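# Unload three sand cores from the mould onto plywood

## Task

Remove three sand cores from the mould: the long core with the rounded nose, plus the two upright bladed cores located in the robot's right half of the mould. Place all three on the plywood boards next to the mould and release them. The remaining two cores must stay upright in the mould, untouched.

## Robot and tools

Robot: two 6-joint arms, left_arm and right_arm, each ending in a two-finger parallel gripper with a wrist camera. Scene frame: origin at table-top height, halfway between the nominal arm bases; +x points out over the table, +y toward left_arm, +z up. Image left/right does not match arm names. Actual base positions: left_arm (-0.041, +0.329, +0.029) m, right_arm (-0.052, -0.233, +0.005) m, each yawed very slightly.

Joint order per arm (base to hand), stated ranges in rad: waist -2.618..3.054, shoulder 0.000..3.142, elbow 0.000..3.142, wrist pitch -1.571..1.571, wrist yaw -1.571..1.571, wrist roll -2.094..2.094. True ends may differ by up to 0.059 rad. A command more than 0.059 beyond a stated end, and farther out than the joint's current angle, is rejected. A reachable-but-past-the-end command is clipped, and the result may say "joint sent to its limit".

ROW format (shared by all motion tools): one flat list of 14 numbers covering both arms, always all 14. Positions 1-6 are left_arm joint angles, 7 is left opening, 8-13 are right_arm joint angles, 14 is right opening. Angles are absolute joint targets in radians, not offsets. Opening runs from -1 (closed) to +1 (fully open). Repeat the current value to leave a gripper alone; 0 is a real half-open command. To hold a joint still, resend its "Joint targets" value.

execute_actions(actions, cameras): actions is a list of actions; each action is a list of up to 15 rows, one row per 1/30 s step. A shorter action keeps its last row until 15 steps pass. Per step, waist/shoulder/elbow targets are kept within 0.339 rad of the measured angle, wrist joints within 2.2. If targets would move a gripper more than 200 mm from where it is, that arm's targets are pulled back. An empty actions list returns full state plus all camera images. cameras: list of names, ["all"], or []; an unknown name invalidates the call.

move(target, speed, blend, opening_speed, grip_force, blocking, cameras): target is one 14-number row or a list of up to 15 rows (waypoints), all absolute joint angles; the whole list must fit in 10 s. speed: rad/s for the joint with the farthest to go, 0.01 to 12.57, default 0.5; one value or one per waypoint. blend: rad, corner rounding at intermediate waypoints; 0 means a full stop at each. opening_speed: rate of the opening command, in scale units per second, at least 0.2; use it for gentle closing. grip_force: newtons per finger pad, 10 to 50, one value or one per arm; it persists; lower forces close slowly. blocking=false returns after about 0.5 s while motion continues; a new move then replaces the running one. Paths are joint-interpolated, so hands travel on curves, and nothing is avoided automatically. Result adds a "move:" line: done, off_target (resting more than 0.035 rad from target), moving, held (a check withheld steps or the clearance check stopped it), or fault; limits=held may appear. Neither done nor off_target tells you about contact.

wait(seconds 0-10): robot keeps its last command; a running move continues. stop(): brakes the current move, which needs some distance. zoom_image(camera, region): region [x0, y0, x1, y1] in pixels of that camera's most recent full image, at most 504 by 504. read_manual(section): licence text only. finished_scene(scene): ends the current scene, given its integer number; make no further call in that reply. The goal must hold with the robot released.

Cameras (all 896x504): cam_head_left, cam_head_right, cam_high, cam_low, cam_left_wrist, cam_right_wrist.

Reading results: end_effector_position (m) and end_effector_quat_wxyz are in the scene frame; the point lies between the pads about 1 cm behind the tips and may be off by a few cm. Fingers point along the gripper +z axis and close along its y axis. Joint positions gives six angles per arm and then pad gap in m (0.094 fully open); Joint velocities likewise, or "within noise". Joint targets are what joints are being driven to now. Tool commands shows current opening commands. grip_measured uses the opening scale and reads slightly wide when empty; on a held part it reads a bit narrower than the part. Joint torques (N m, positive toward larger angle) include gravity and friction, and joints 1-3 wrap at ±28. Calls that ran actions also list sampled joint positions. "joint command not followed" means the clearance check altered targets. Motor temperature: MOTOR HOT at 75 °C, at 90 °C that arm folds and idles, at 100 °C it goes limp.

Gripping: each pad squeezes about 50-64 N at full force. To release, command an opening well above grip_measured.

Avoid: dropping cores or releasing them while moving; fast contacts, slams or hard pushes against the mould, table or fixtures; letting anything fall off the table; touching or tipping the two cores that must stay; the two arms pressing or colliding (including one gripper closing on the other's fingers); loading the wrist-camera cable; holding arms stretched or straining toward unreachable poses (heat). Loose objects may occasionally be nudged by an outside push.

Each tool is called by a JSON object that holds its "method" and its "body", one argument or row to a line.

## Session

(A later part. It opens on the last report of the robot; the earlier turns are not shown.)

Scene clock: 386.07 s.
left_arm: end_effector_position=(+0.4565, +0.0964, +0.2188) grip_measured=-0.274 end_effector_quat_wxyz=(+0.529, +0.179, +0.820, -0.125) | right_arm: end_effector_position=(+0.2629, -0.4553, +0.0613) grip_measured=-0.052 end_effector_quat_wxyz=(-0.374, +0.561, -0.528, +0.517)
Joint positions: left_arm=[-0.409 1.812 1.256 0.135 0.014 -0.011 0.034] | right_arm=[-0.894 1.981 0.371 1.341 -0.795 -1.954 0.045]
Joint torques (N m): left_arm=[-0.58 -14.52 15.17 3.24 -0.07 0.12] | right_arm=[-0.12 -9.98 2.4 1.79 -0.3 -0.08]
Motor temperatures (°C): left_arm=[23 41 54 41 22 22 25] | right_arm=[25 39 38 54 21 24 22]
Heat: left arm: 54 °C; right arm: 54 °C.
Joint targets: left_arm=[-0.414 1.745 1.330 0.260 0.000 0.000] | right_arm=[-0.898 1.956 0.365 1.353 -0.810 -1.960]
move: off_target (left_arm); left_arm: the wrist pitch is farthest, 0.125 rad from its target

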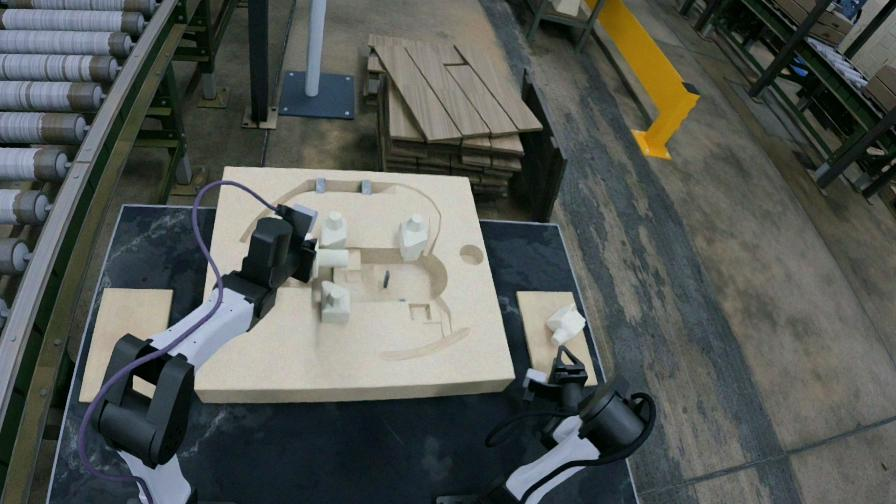

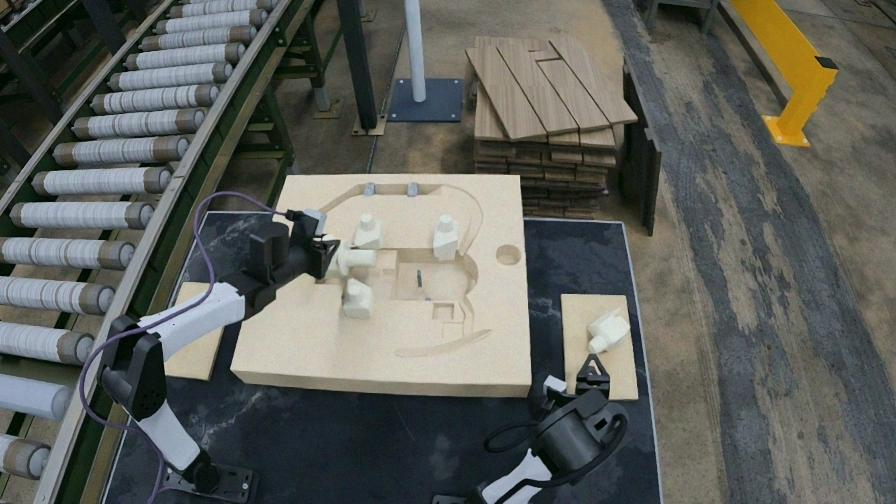

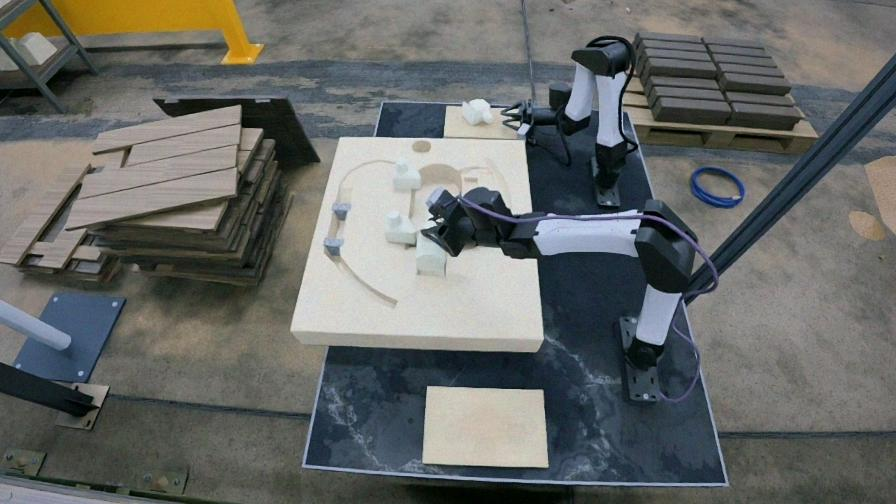

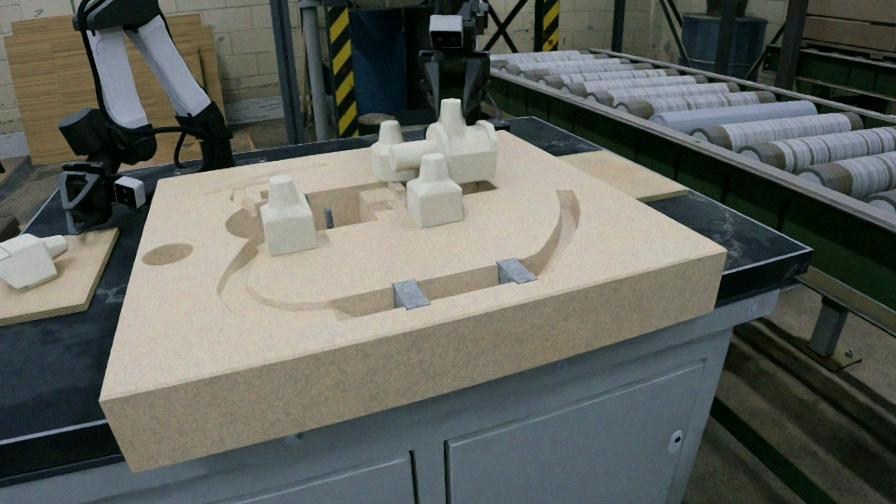

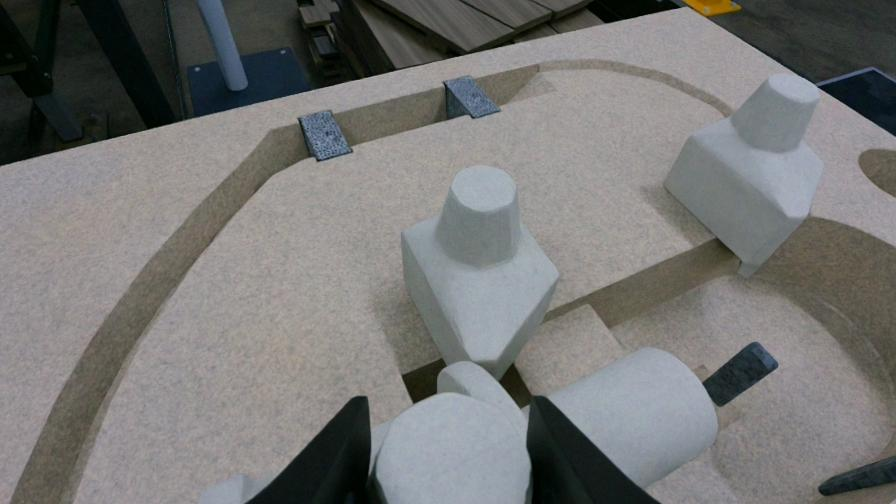

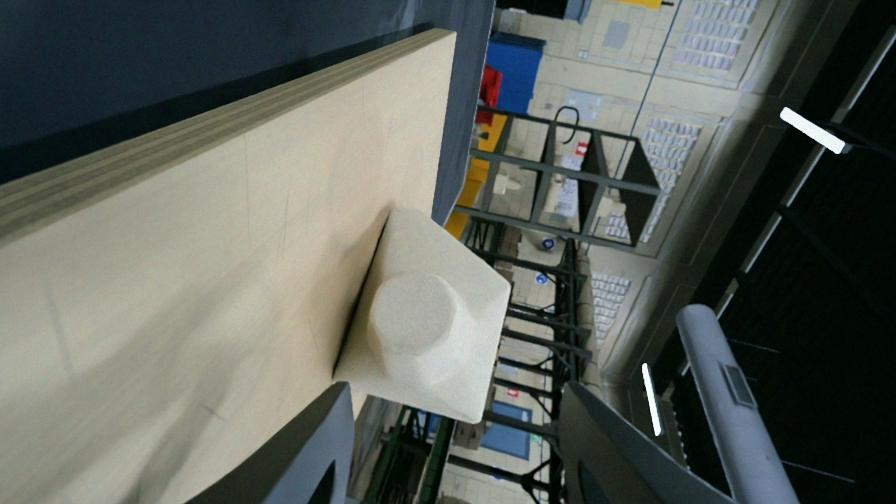

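{"method": "move", "body": {
  "target": [0.347,1.28,0.682,0.427,0,0,-0.5,-0.898,1.956,0.365,1.353,-0.81,-1.96,-0.05],
  "cameras": ["all"],
  "speed": 0.35
}}

Scene clock: 404.20 s.
left_arm: end_effector_position=(+0.3546, +0.4616, +0.2029) grip_measured=-0.274 end_effector_quat_wxyz=(+0.553, -0.138, +0.817, +0.087) | right_arm: end_effector_position=(+0.2629, -0.4553, +0.0613) grip_measured=-0.052 end_effector_quat_wxyz=(-0.374, +0.561, -0.528, +0.517)
Joint positions: left_arm=[0.349 1.33 0.67 0.277 0.003 -0.011 0.034] | right_arm=[-0.894 1.981 0.371 1.341 -0.795 -1.954 0.045]
Joint torques (N m): left_arm=[-0.29 -8.92 9.35 3.49 0.06 0.11] | right_arm=[-0.08 -9.83 2.45 1.78 -0.28 -0.04]
Motor temperatures (°C): left_arm=[23 54 56 50 22 22 26] | right_arm=[25 39 37 53 21 24 22]
Heat: left arm: 56 °C; right arm: 53 °C.
Joint targets: left_arm=[0.347 1.280 0.682 0.427 0.000 0.000] | right_arm=[-0.898 1.956 0.365 1.353 -0.810 -1.960]
move: off_target (left_arm); left_arm: the wrist pitch is farthest, 0.150 rad from its target

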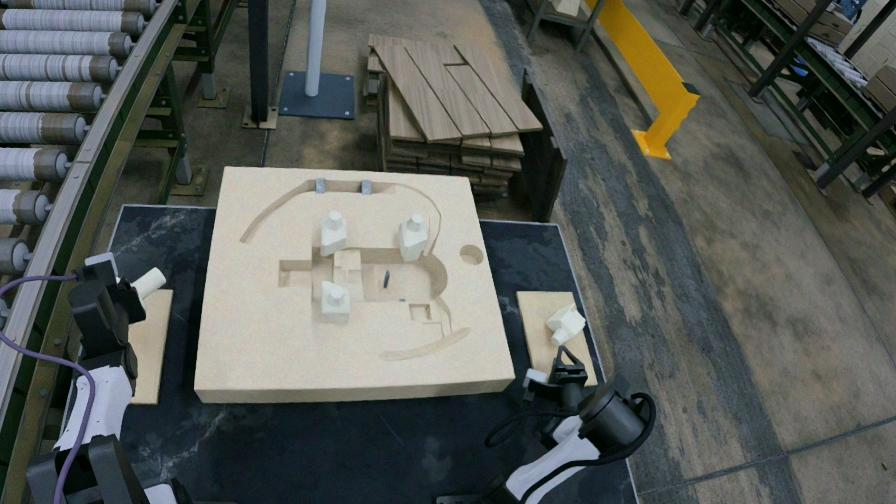

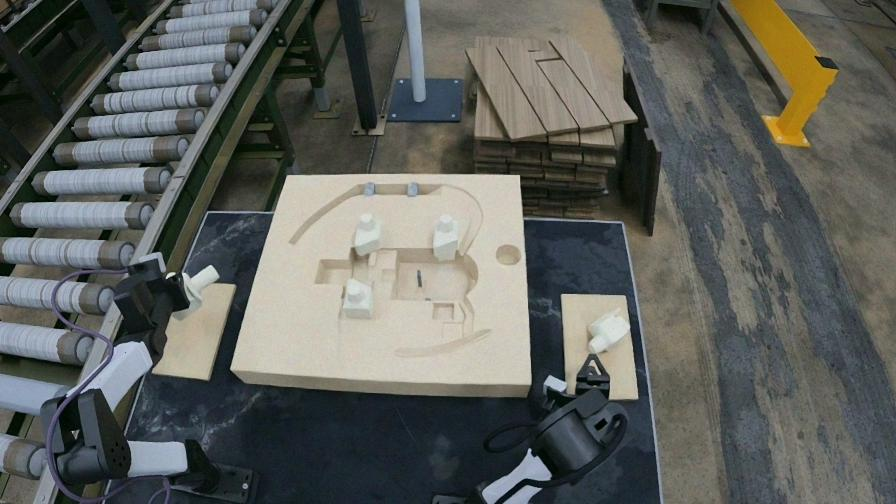

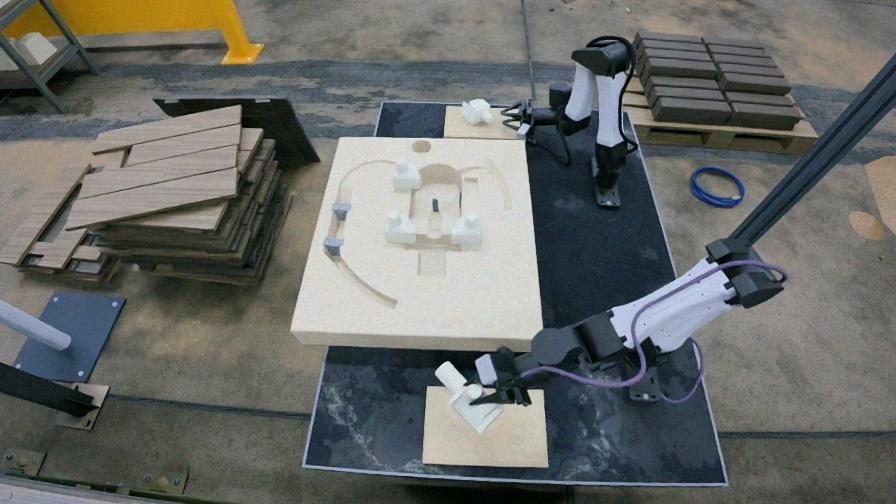

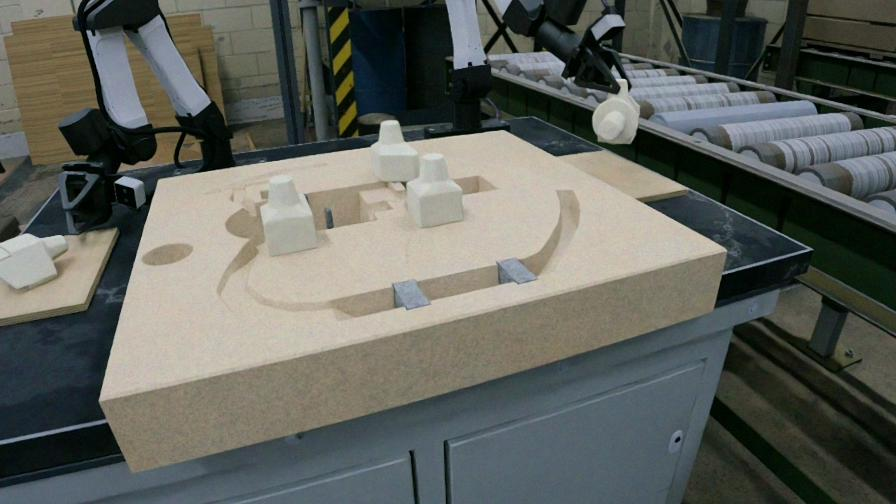

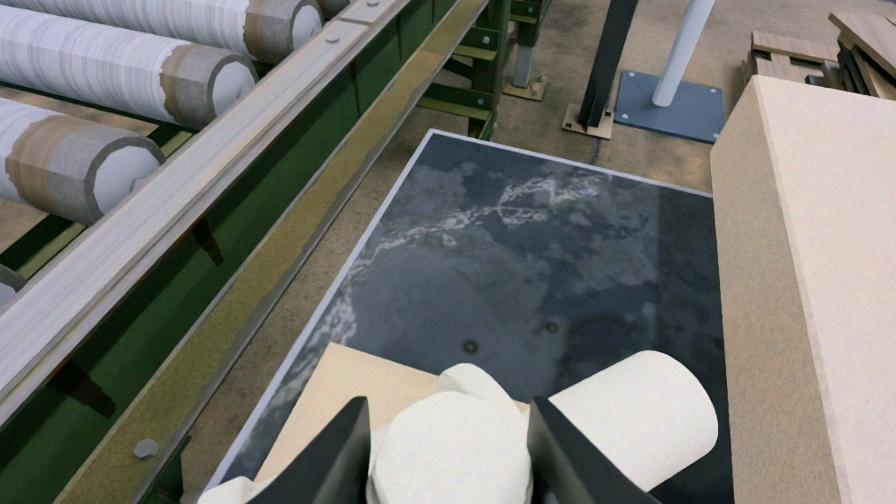

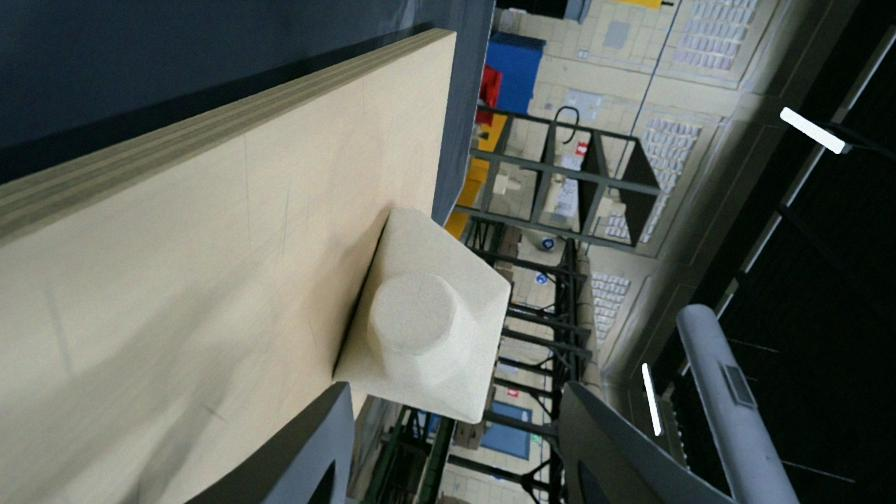

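{"method": "move", "body": {
  "target": [0.347,1.53,0.44,0.925,0,0,-0.5,-0.898,1.956,0.365,1.353,-0.81,-1.96,-0.05],
  "cameras": ["cam_low","cam_high","cam_left_wrist","cam_head_left"],
  "speed": 0.25
}}

{"method": "zoom_image", "body": {
  "camera": "cam_low",
  "region": [520, 60, 700, 220]
}}

{"method": "zoom_image", "body": {
  "camera": "cam_high",
  "region": [390, 320, 590, 490]
}}

Scene clock: 414.20 s.
left_arm: end_effector_position=(+0.3465, +0.4588, +0.1303) grip_measured=-0.274 end_effector_quat_wxyz=(+0.570, -0.136, +0.805, +0.089) | right_arm: end_effector_position=(+0.2629, -0.4553, +0.0613) grip_measured=-0.052 end_effector_quat_wxyz=(-0.374, +0.561, -0.528, +0.517)
Joint positions: left_arm=[0.349 1.543 0.431 0.772 0.003 -0.011 0.034] | right_arm=[-0.894 1.981 0.371 1.341 -0.795 -1.954 0.045]
Joint torques (N m): left_arm=[-0.2 -6.19 7.31 3.58 0.05 0.12] | right_arm=[-0.23 -10.02 2.54 1.76 -0.31 -0.05]
Motor temperatures (°C): left_arm=[23 51 56 51 22 22 27] | right_arm=[25 39 36 53 21 24 22]
Heat: left arm: 56 °C; right arm: 53 °C.
Joint targets: left_arm=[0.347 1.530 0.440 0.925 0.000 0.000] | right_arm=[-0.898 1.956 0.365 1.353 -0.810 -1.960]
move: off_target (left_arm); left_arm: the wrist pitch is farthest, 0.153 rad from its target
Images, in order (width x height): cam_head_left 896x504, cam_high 896x504, cam_low 896x504, cam_left_wrist 896x504.

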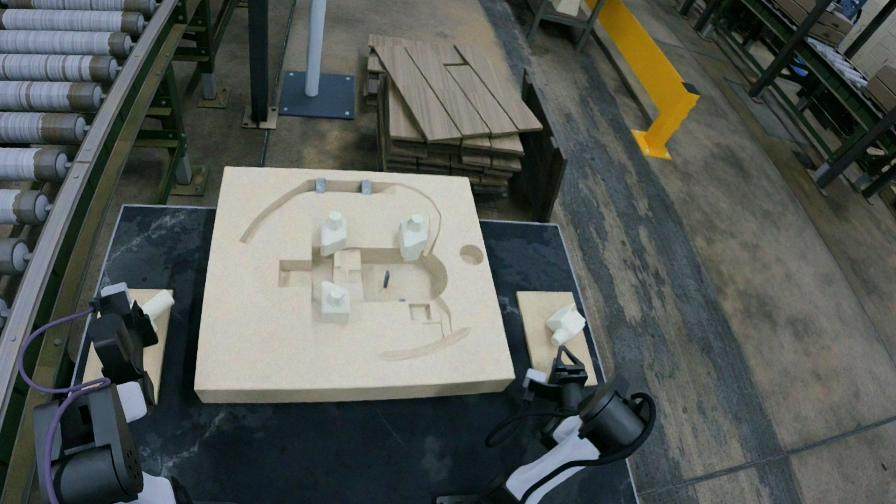

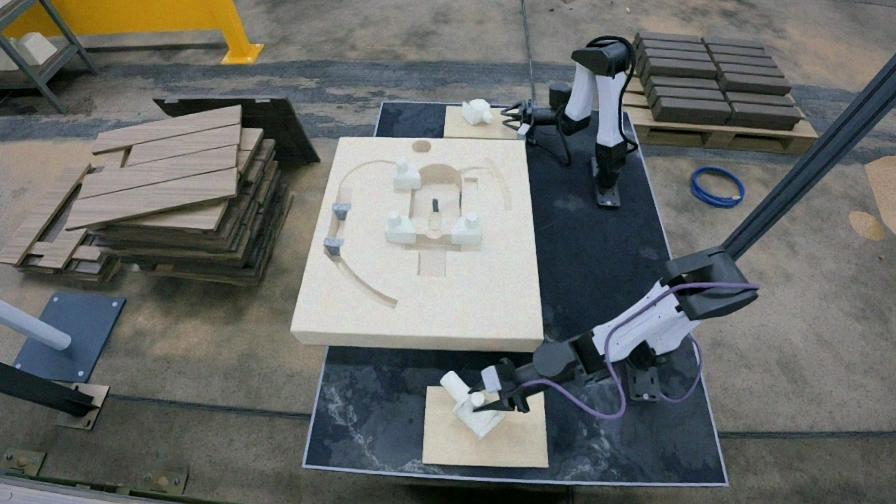

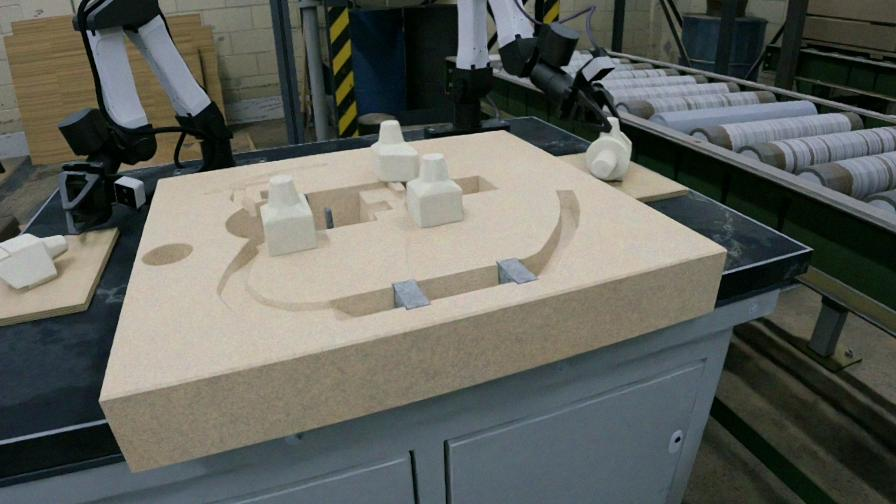

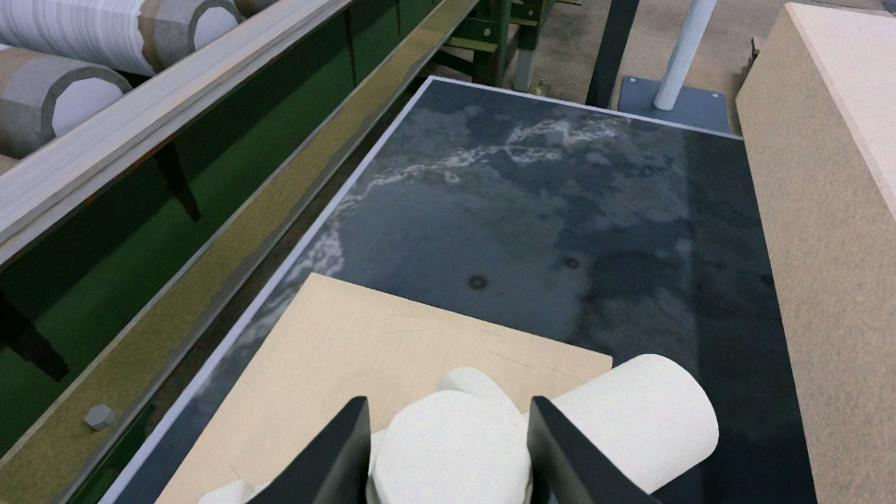

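Scaled by 2.800 from the camera's 896x504 image, which has a finer 1280x720 frame.

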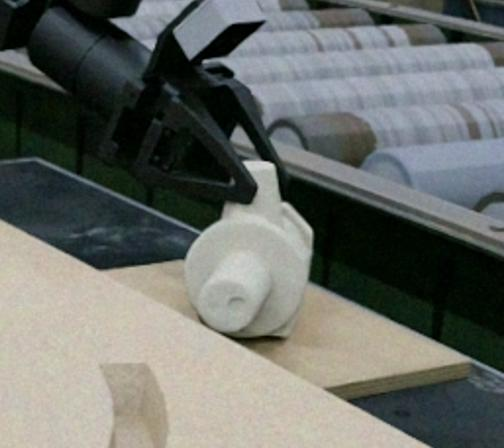

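Scaled by 2.520 from the camera's 896x504 image, which has a finer 1280x720 frame.

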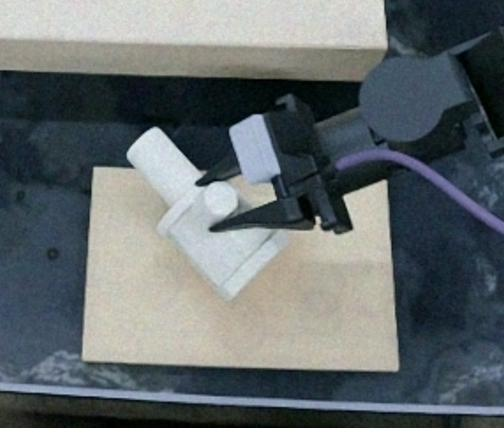

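{"method": "move", "body": {
  "target": [0.347,1.63,0.44,0.985,0,0,-0.5,-0.898,1.956,0.365,1.353,-0.81,-1.96,-0.05],
  "cameras": ["cam_low"],
  "speed": 0.1
}}

{"method": "zoom_image", "body": {
  "camera": "cam_low",
  "region": [520, 60, 700, 220]
}}

Scene clock: 419.57 s.
left_arm: end_effector_position=(+0.3546, +0.4616, +0.1258) grip_measured=-0.274 end_effector_quat_wxyz=(+0.586, -0.134, +0.794, +0.092) | right_arm: end_effector_position=(+0.2629, -0.4553, +0.0613) grip_measured=-0.052 end_effector_quat_wxyz=(-0.374, +0.561, -0.528, +0.517)
Joint positions: left_arm=[0.349 1.63 0.431 0.898 0.003 -0.011 0.034] | right_arm=[-0.894 1.981 0.371 1.341 -0.795 -1.954 0.045]
Joint torques (N m): left_arm=[-0.25 -5.45 6.9 2.92 0.04 0.11] | right_arm=[-0.23 -9.98 2.43 1.75 -0.31 -0.05]
Heat: left arm: 54 °C; right arm: 53 °C.
Joint targets: left_arm=[0.347 1.630 0.440 0.985 0.000 0.000] | right_arm=[-0.898 1.956 0.365 1.353 -0.810 -1.960]
move: off_target (left_arm); left_arm: the wrist pitch is farthest, 0.087 rad from its target
Images, in order (width x height): cam_low 896x504.

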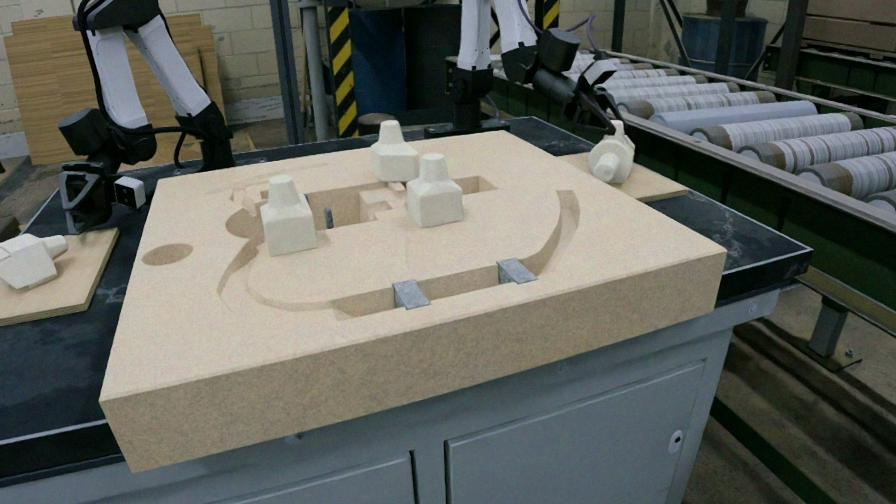

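Scaled by 2.800 from the camera's 896x504 image, which has a finer 1280x720 frame.

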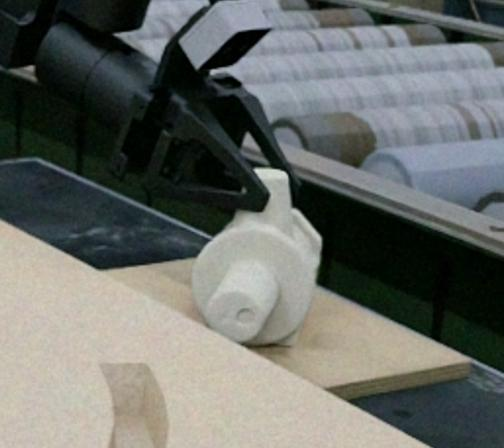

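{"method": "move", "body": {
  "target": [0.347,1.53,0.44,0.86,0,0,-0.5,-0.898,1.956,0.365,1.353,-0.81,-1.96,-0.05],
  "cameras": ["cam_low"],
  "speed": 0.1
}}

{"method": "zoom_image", "body": {
  "camera": "cam_low",
  "region": [520, 60, 700, 220]
}}

Scene clock: 426.37 s.
left_arm: end_effector_position=(+0.3479, +0.4593, +0.1264) grip_measured=-0.274 end_effector_quat_wxyz=(+0.570, -0.135, +0.805, +0.090) | right_arm: end_effector_position=(+0.2629, -0.4553, +0.0613) grip_measured=-0.052 end_effector_quat_wxyz=(-0.374, +0.561, -0.528, +0.517)
Joint positions: left_arm=[0.349 1.567 0.431 0.795 0.003 -0.009 0.034] | right_arm=[-0.894 1.981 0.371 1.341 -0.795 -1.954 0.045]
Joint torques (N m): left_arm=[-0.23 -8.35 7.27 2.69 0.07 0.11] | right_arm=[-0.08 -10.04 2.59 1.79 -0.31 -0.07]
Heat: left arm: 53 °C; right arm: 53 °C.
Joint targets: left_arm=[0.347 1.530 0.440 0.860 0.000 0.000] | right_arm=[-0.898 1.956 0.365 1.353 -0.810 -1.960]
move: off_target (left_arm); left_arm: the wrist pitch is farthest, 0.065 rad from its target
Images, in order (width x height): cam_low 896x504.

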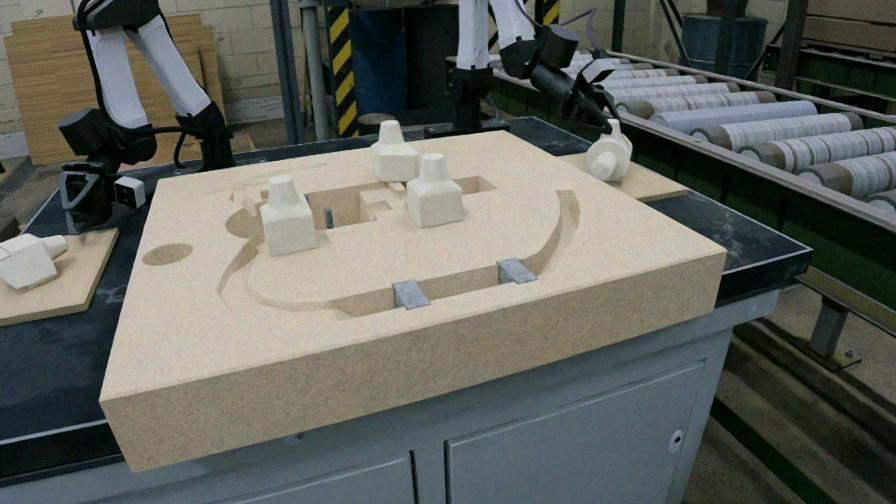

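Scaled by 2.800 from the camera's 896x504 image, which has a finer 1280x720 frame.

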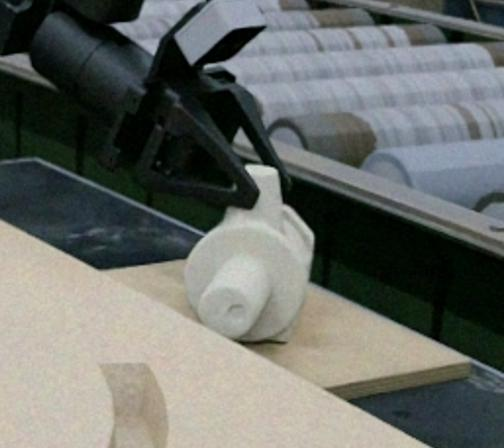

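{"method": "move", "body": {
  "target": [0.347,1.55,0.44,0.87,0,0,0.2,-0.898,1.956,0.365,1.353,-0.81,-1.96,-0.05],
  "cameras": ["cam_low","cam_left_wrist"],
  "speed": 0.1,
  "opening_speed": 0.25
}}

{"method": "zoom_image", "body": {
  "camera": "cam_low",
  "region": [520, 60, 700, 220]
}}

Scene clock: 433.03 s.
left_arm: end_effector_position=(+0.3524, +0.4608, +0.1411) grip_measured=+0.199 end_effector_quat_wxyz=(+0.595, -0.132, +0.787, +0.094) | right_arm: end_effector_position=(+0.2629, -0.4553, +0.0613) grip_measured=-0.052 end_effector_quat_wxyz=(-0.374, +0.561, -0.528, +0.517)
Joint positions: left_arm=[0.349 1.567 0.431 0.858 0.003 -0.009 0.056] | right_arm=[-0.894 1.981 0.371 1.341 -0.795 -1.954 0.045]
Joint torques (N m): left_arm=[-0.28 -6.54 7.25 2.21 0.02 0.1] | right_arm=[-0.12 -10.04 2.62 1.73 -0.32 -0.06]
Motor temperatures (°C): left_arm=[23 46 51 51 22 22 27] | right_arm=[25 39 36 52 21 24 22]
Heat: left arm: 51 °C; right arm: 52 °C.
Joint targets: left_arm=[0.347 1.550 0.440 0.870 0.000 0.000] | right_arm=[-0.898 1.956 0.365 1.353 -0.810 -1.960]
move: done
Images, in order (width x height): cam_low 896x504, cam_left_wrist 896x504.

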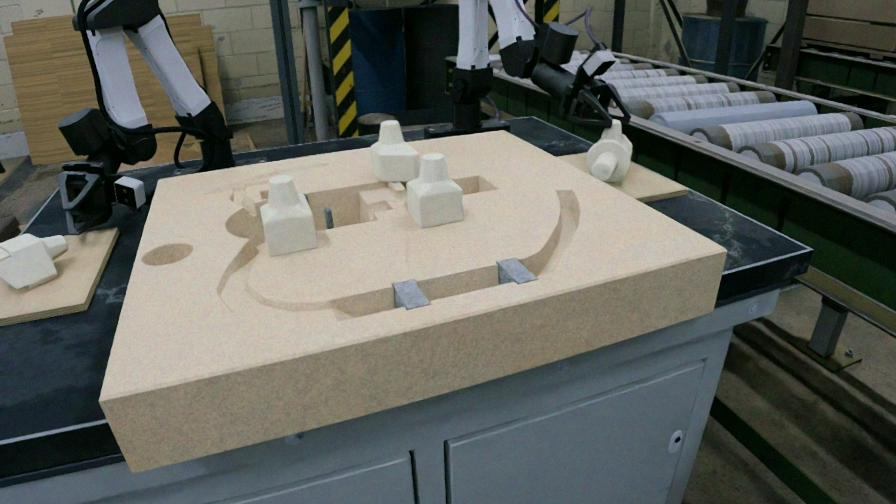

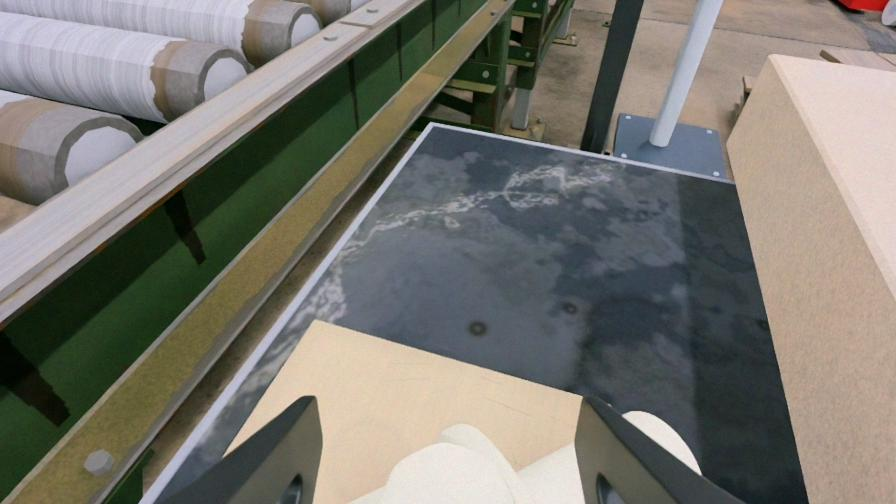

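Scaled by 2.800 from the camera's 896x504 image, which has a finer 1280x720 frame.

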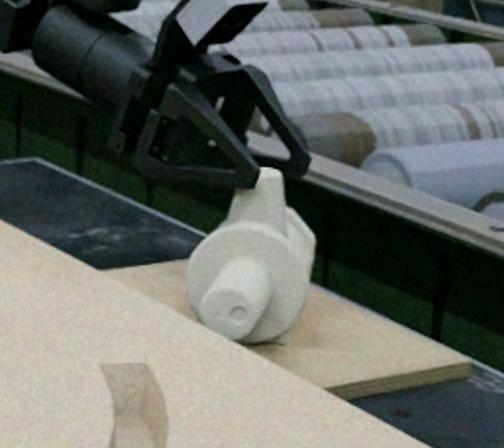

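{"method": "move", "body": {
  "target": [
    [0.347,1.2,0.44,0.55,0,0,0.4,-0.898,1.956,0.365,1.353,-0.81,-1.96,-0.05],
    [-0.2,0.9,0.6,-0.3,0,0,1,-0.898,1.7,0.365,1.1,-0.81,-1.96,0.5]
  ],
  "cameras": ["all"],
  "speed": [0.25,0.5],
  "blend": [0.05,0]
}}

{"method": "zoom_image", "body": {
  "camera": "cam_low",
  "region": [520, 60, 700, 220]
}}

{"method": "zoom_image", "body": {
  "camera": "cam_high",
  "region": [390, 320, 590, 490]
}}

Scene clock: 443.40 s.
left_arm: end_effector_position=(+0.2600, +0.2612, +0.1782) grip_measured=+0.999 end_effector_quat_wxyz=(+0.449, +0.094, +0.887, -0.053) | right_arm: end_effector_position=(+0.2617, -0.4536, +0.1082) grip_measured=+0.498 end_effector_quat_wxyz=(-0.371, +0.561, -0.516, +0.531)
Joint positions: left_arm=[-0.195 0.908 0.567 -0.292 0.003 -0.009 0.094] | right_arm=[-0.894 1.722 0.371 1.118 -0.795 -1.955 0.07]
Joint torques (N m): left_arm=[-0.54 -2.39 11.59 1.75 0.08 0.09] | right_arm=[-0.14 -8.53 3.81 1.54 -0.32 -0.05]
Heat: left arm: 51 °C; right arm: 52 °C.
Joint targets: left_arm=[-0.200 0.900 0.600 -0.300 0.000 0.000] | right_arm=[-0.898 1.700 0.365 1.100 -0.810 -1.960]
move: done

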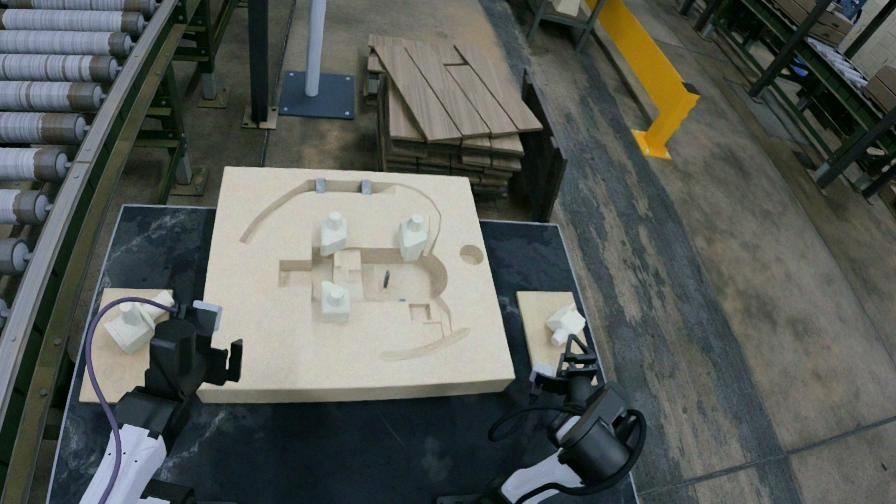

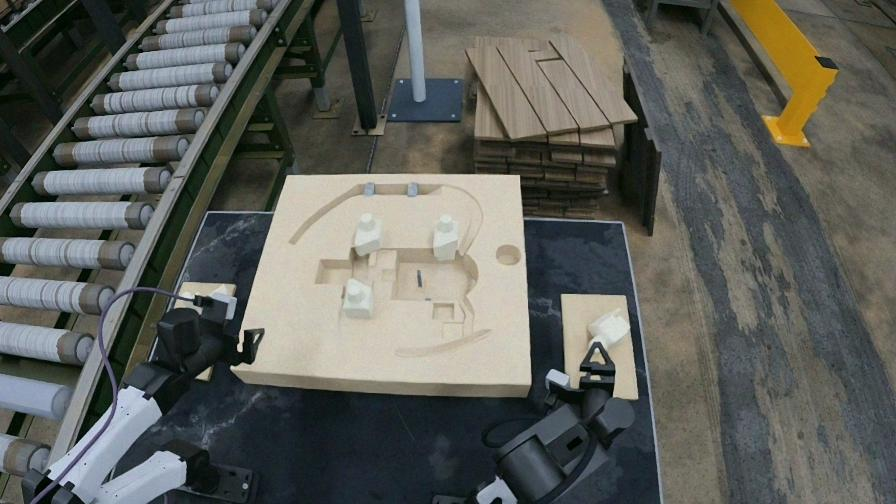

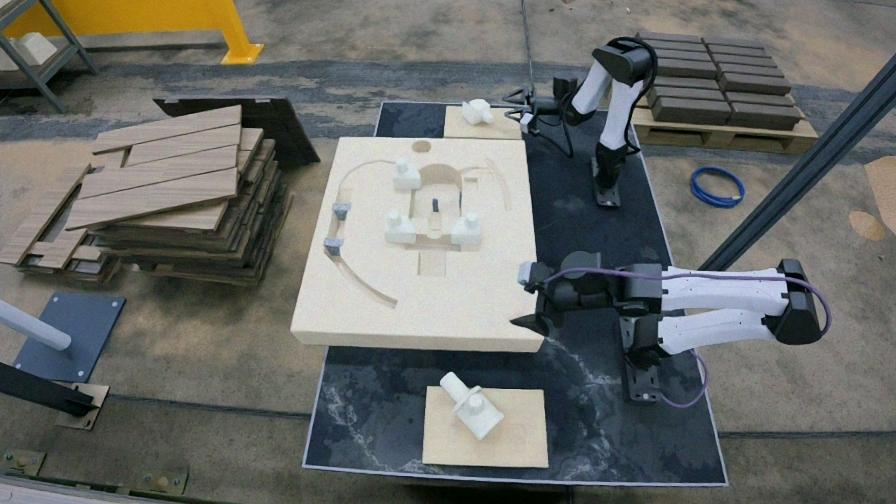

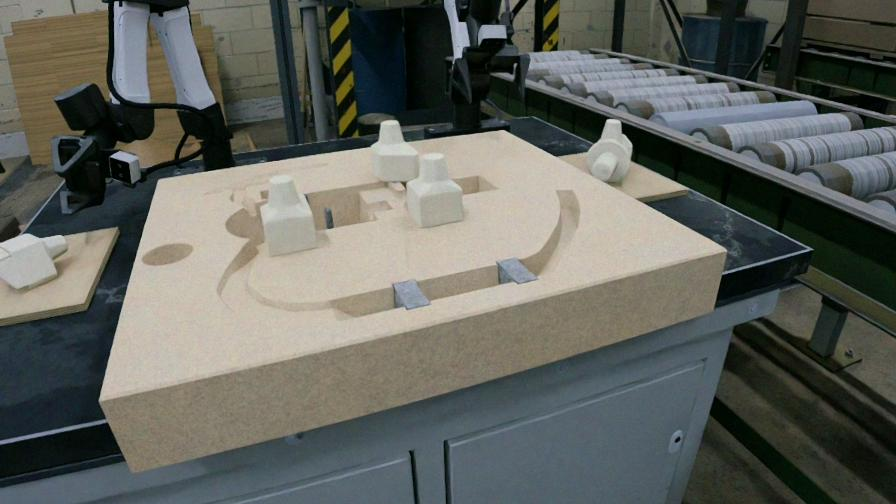

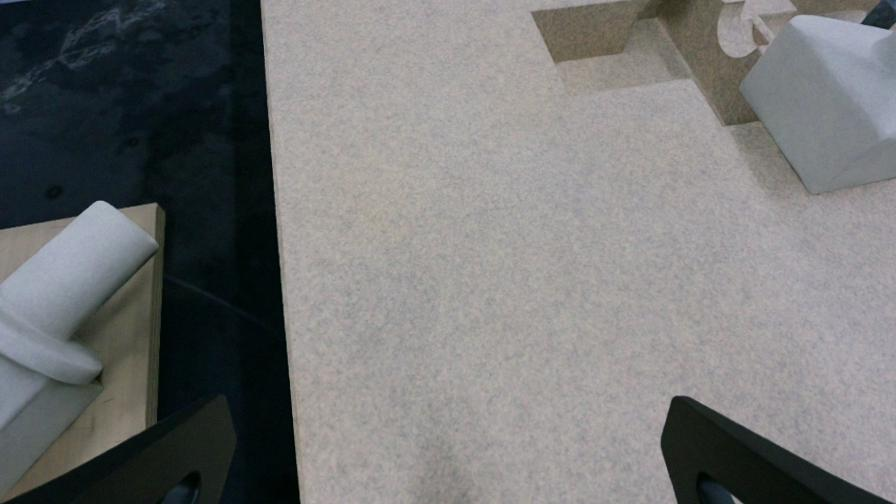

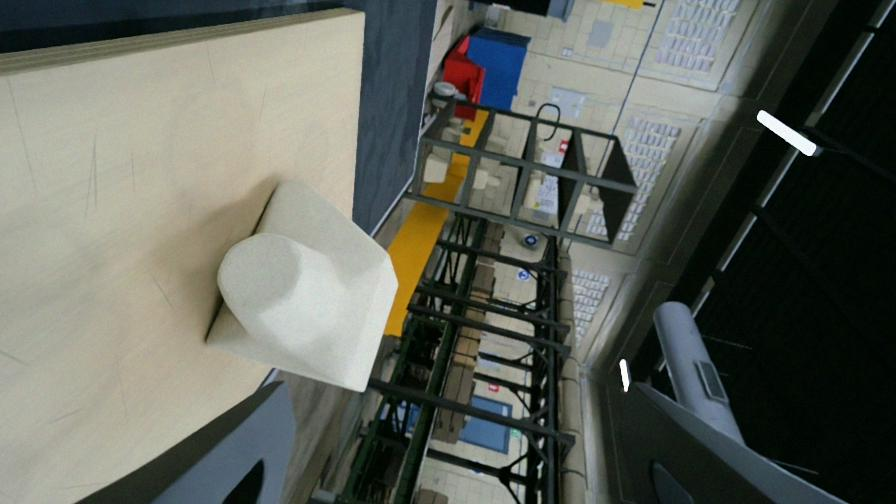

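Scaled by 2.800 from the camera's 896x504 image, which has a finer 1280x720 frame.

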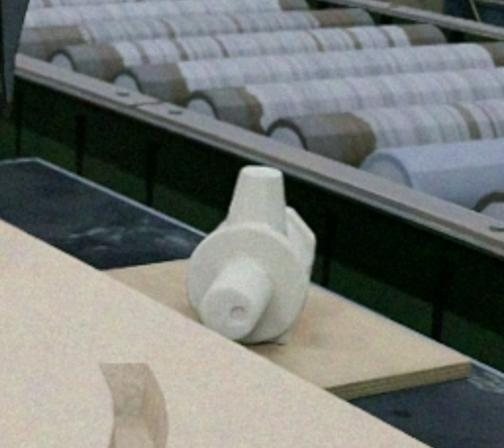

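Scaled by 2.520 from the camera's 896x504 image, which has a finer 1280x720 frame.

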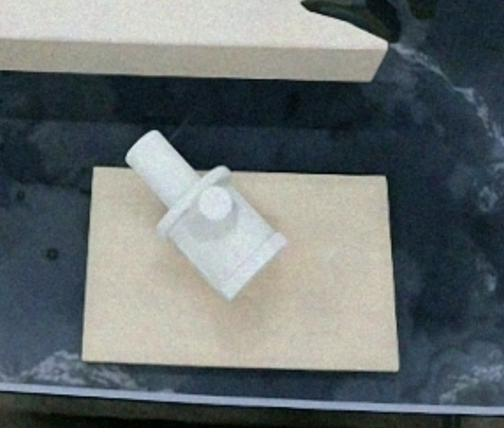

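{"method": "move", "body": {
  "target": [
    [-0.2,0.9,0.6,-0.3,0,0,1,-0.898,1.3,0.45,0.75,-0.81,-1.9,0.5],
    [-0.2,0.9,0.6,-0.3,0,0,1,-0.3,1.37,0.85,0.25,-0.1,-0.2,0.5],
    [-0.2,0.9,0.6,-0.3,0,0,1,0.21,1.865,1.18,0.385,0,0,0.5]
  ],
  "cameras": ["cam_right_wrist","cam_head_left","cam_low"],
  "speed": 0.6,
  "blend": [0.1,0.1,0]
}}

Scene clock: 460.57 s.
left_arm: end_effector_position=(+0.2600, +0.2612, +0.1782) grip_measured=+0.999 end_effector_quat_wxyz=(+0.449, +0.094, +0.887, -0.053) | right_arm: end_effector_position=(+0.4943, -0.1399, +0.1781) grip_measured=+0.498 end_effector_quat_wxyz=(+0.577, -0.077, +0.812, +0.050)
Joint positions: left_arm=[-0.195 0.908 0.567 -0.292 0.003 -0.009 0.094] | right_arm=[0.215 1.854 1.153 0.365 -0.015 -0.014 0.07]
Joint torques (N m): left_arm=[-0.57 -2.3 11.55 1.76 0.03 0.1] | right_arm=[-0.16 -9.68 8.8 2.05 0.13 0.06]
Motor temperatures (°C): left_arm=[23 40 52 47 22 22 26] | right_arm=[25 39 37 51 21 24 22]
Heat: left arm: 52 °C; right arm: 51 °C.
Joint targets: left_arm=[-0.200 0.900 0.600 -0.300 0.000 0.000] | right_arm=[0.210 1.865 1.180 0.385 0.000 0.000]
move: done
Images, in order (width x height): cam_head_left 896x504, cam_low 896x504, cam_right_wrist 896x504.

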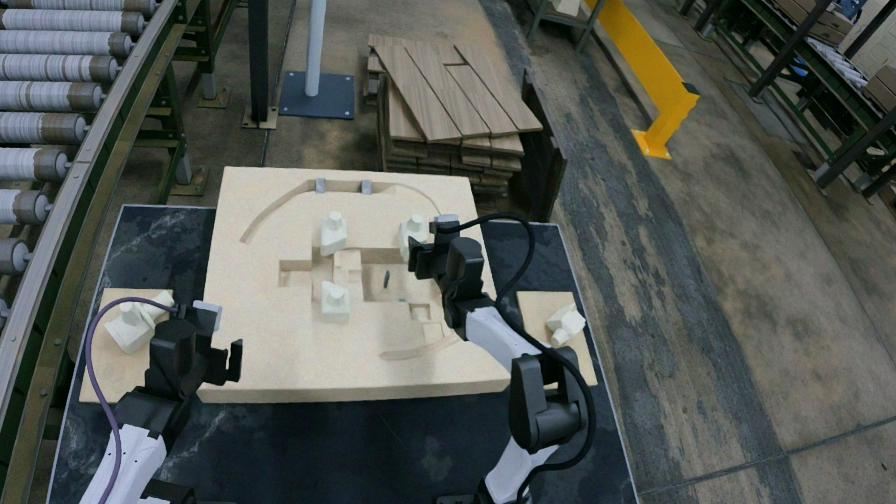

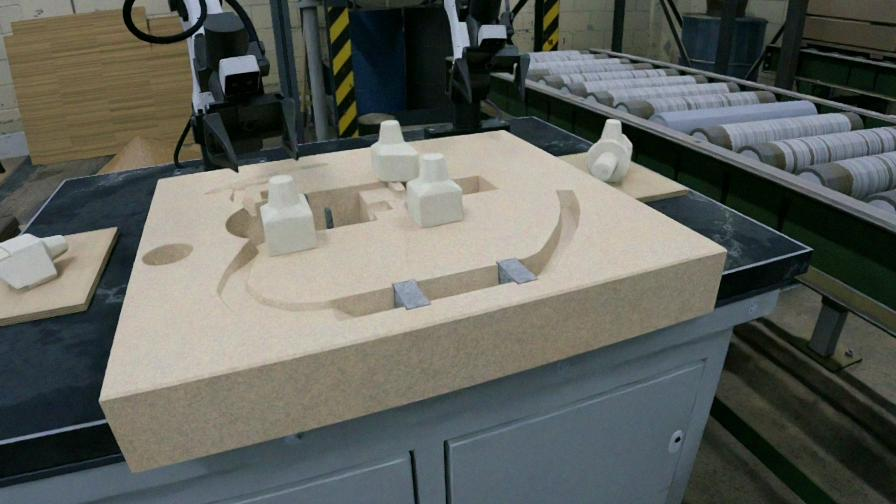

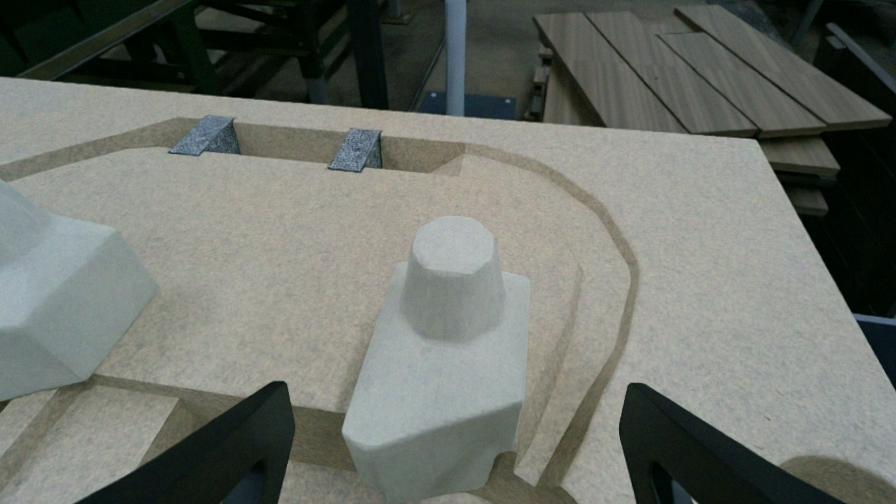

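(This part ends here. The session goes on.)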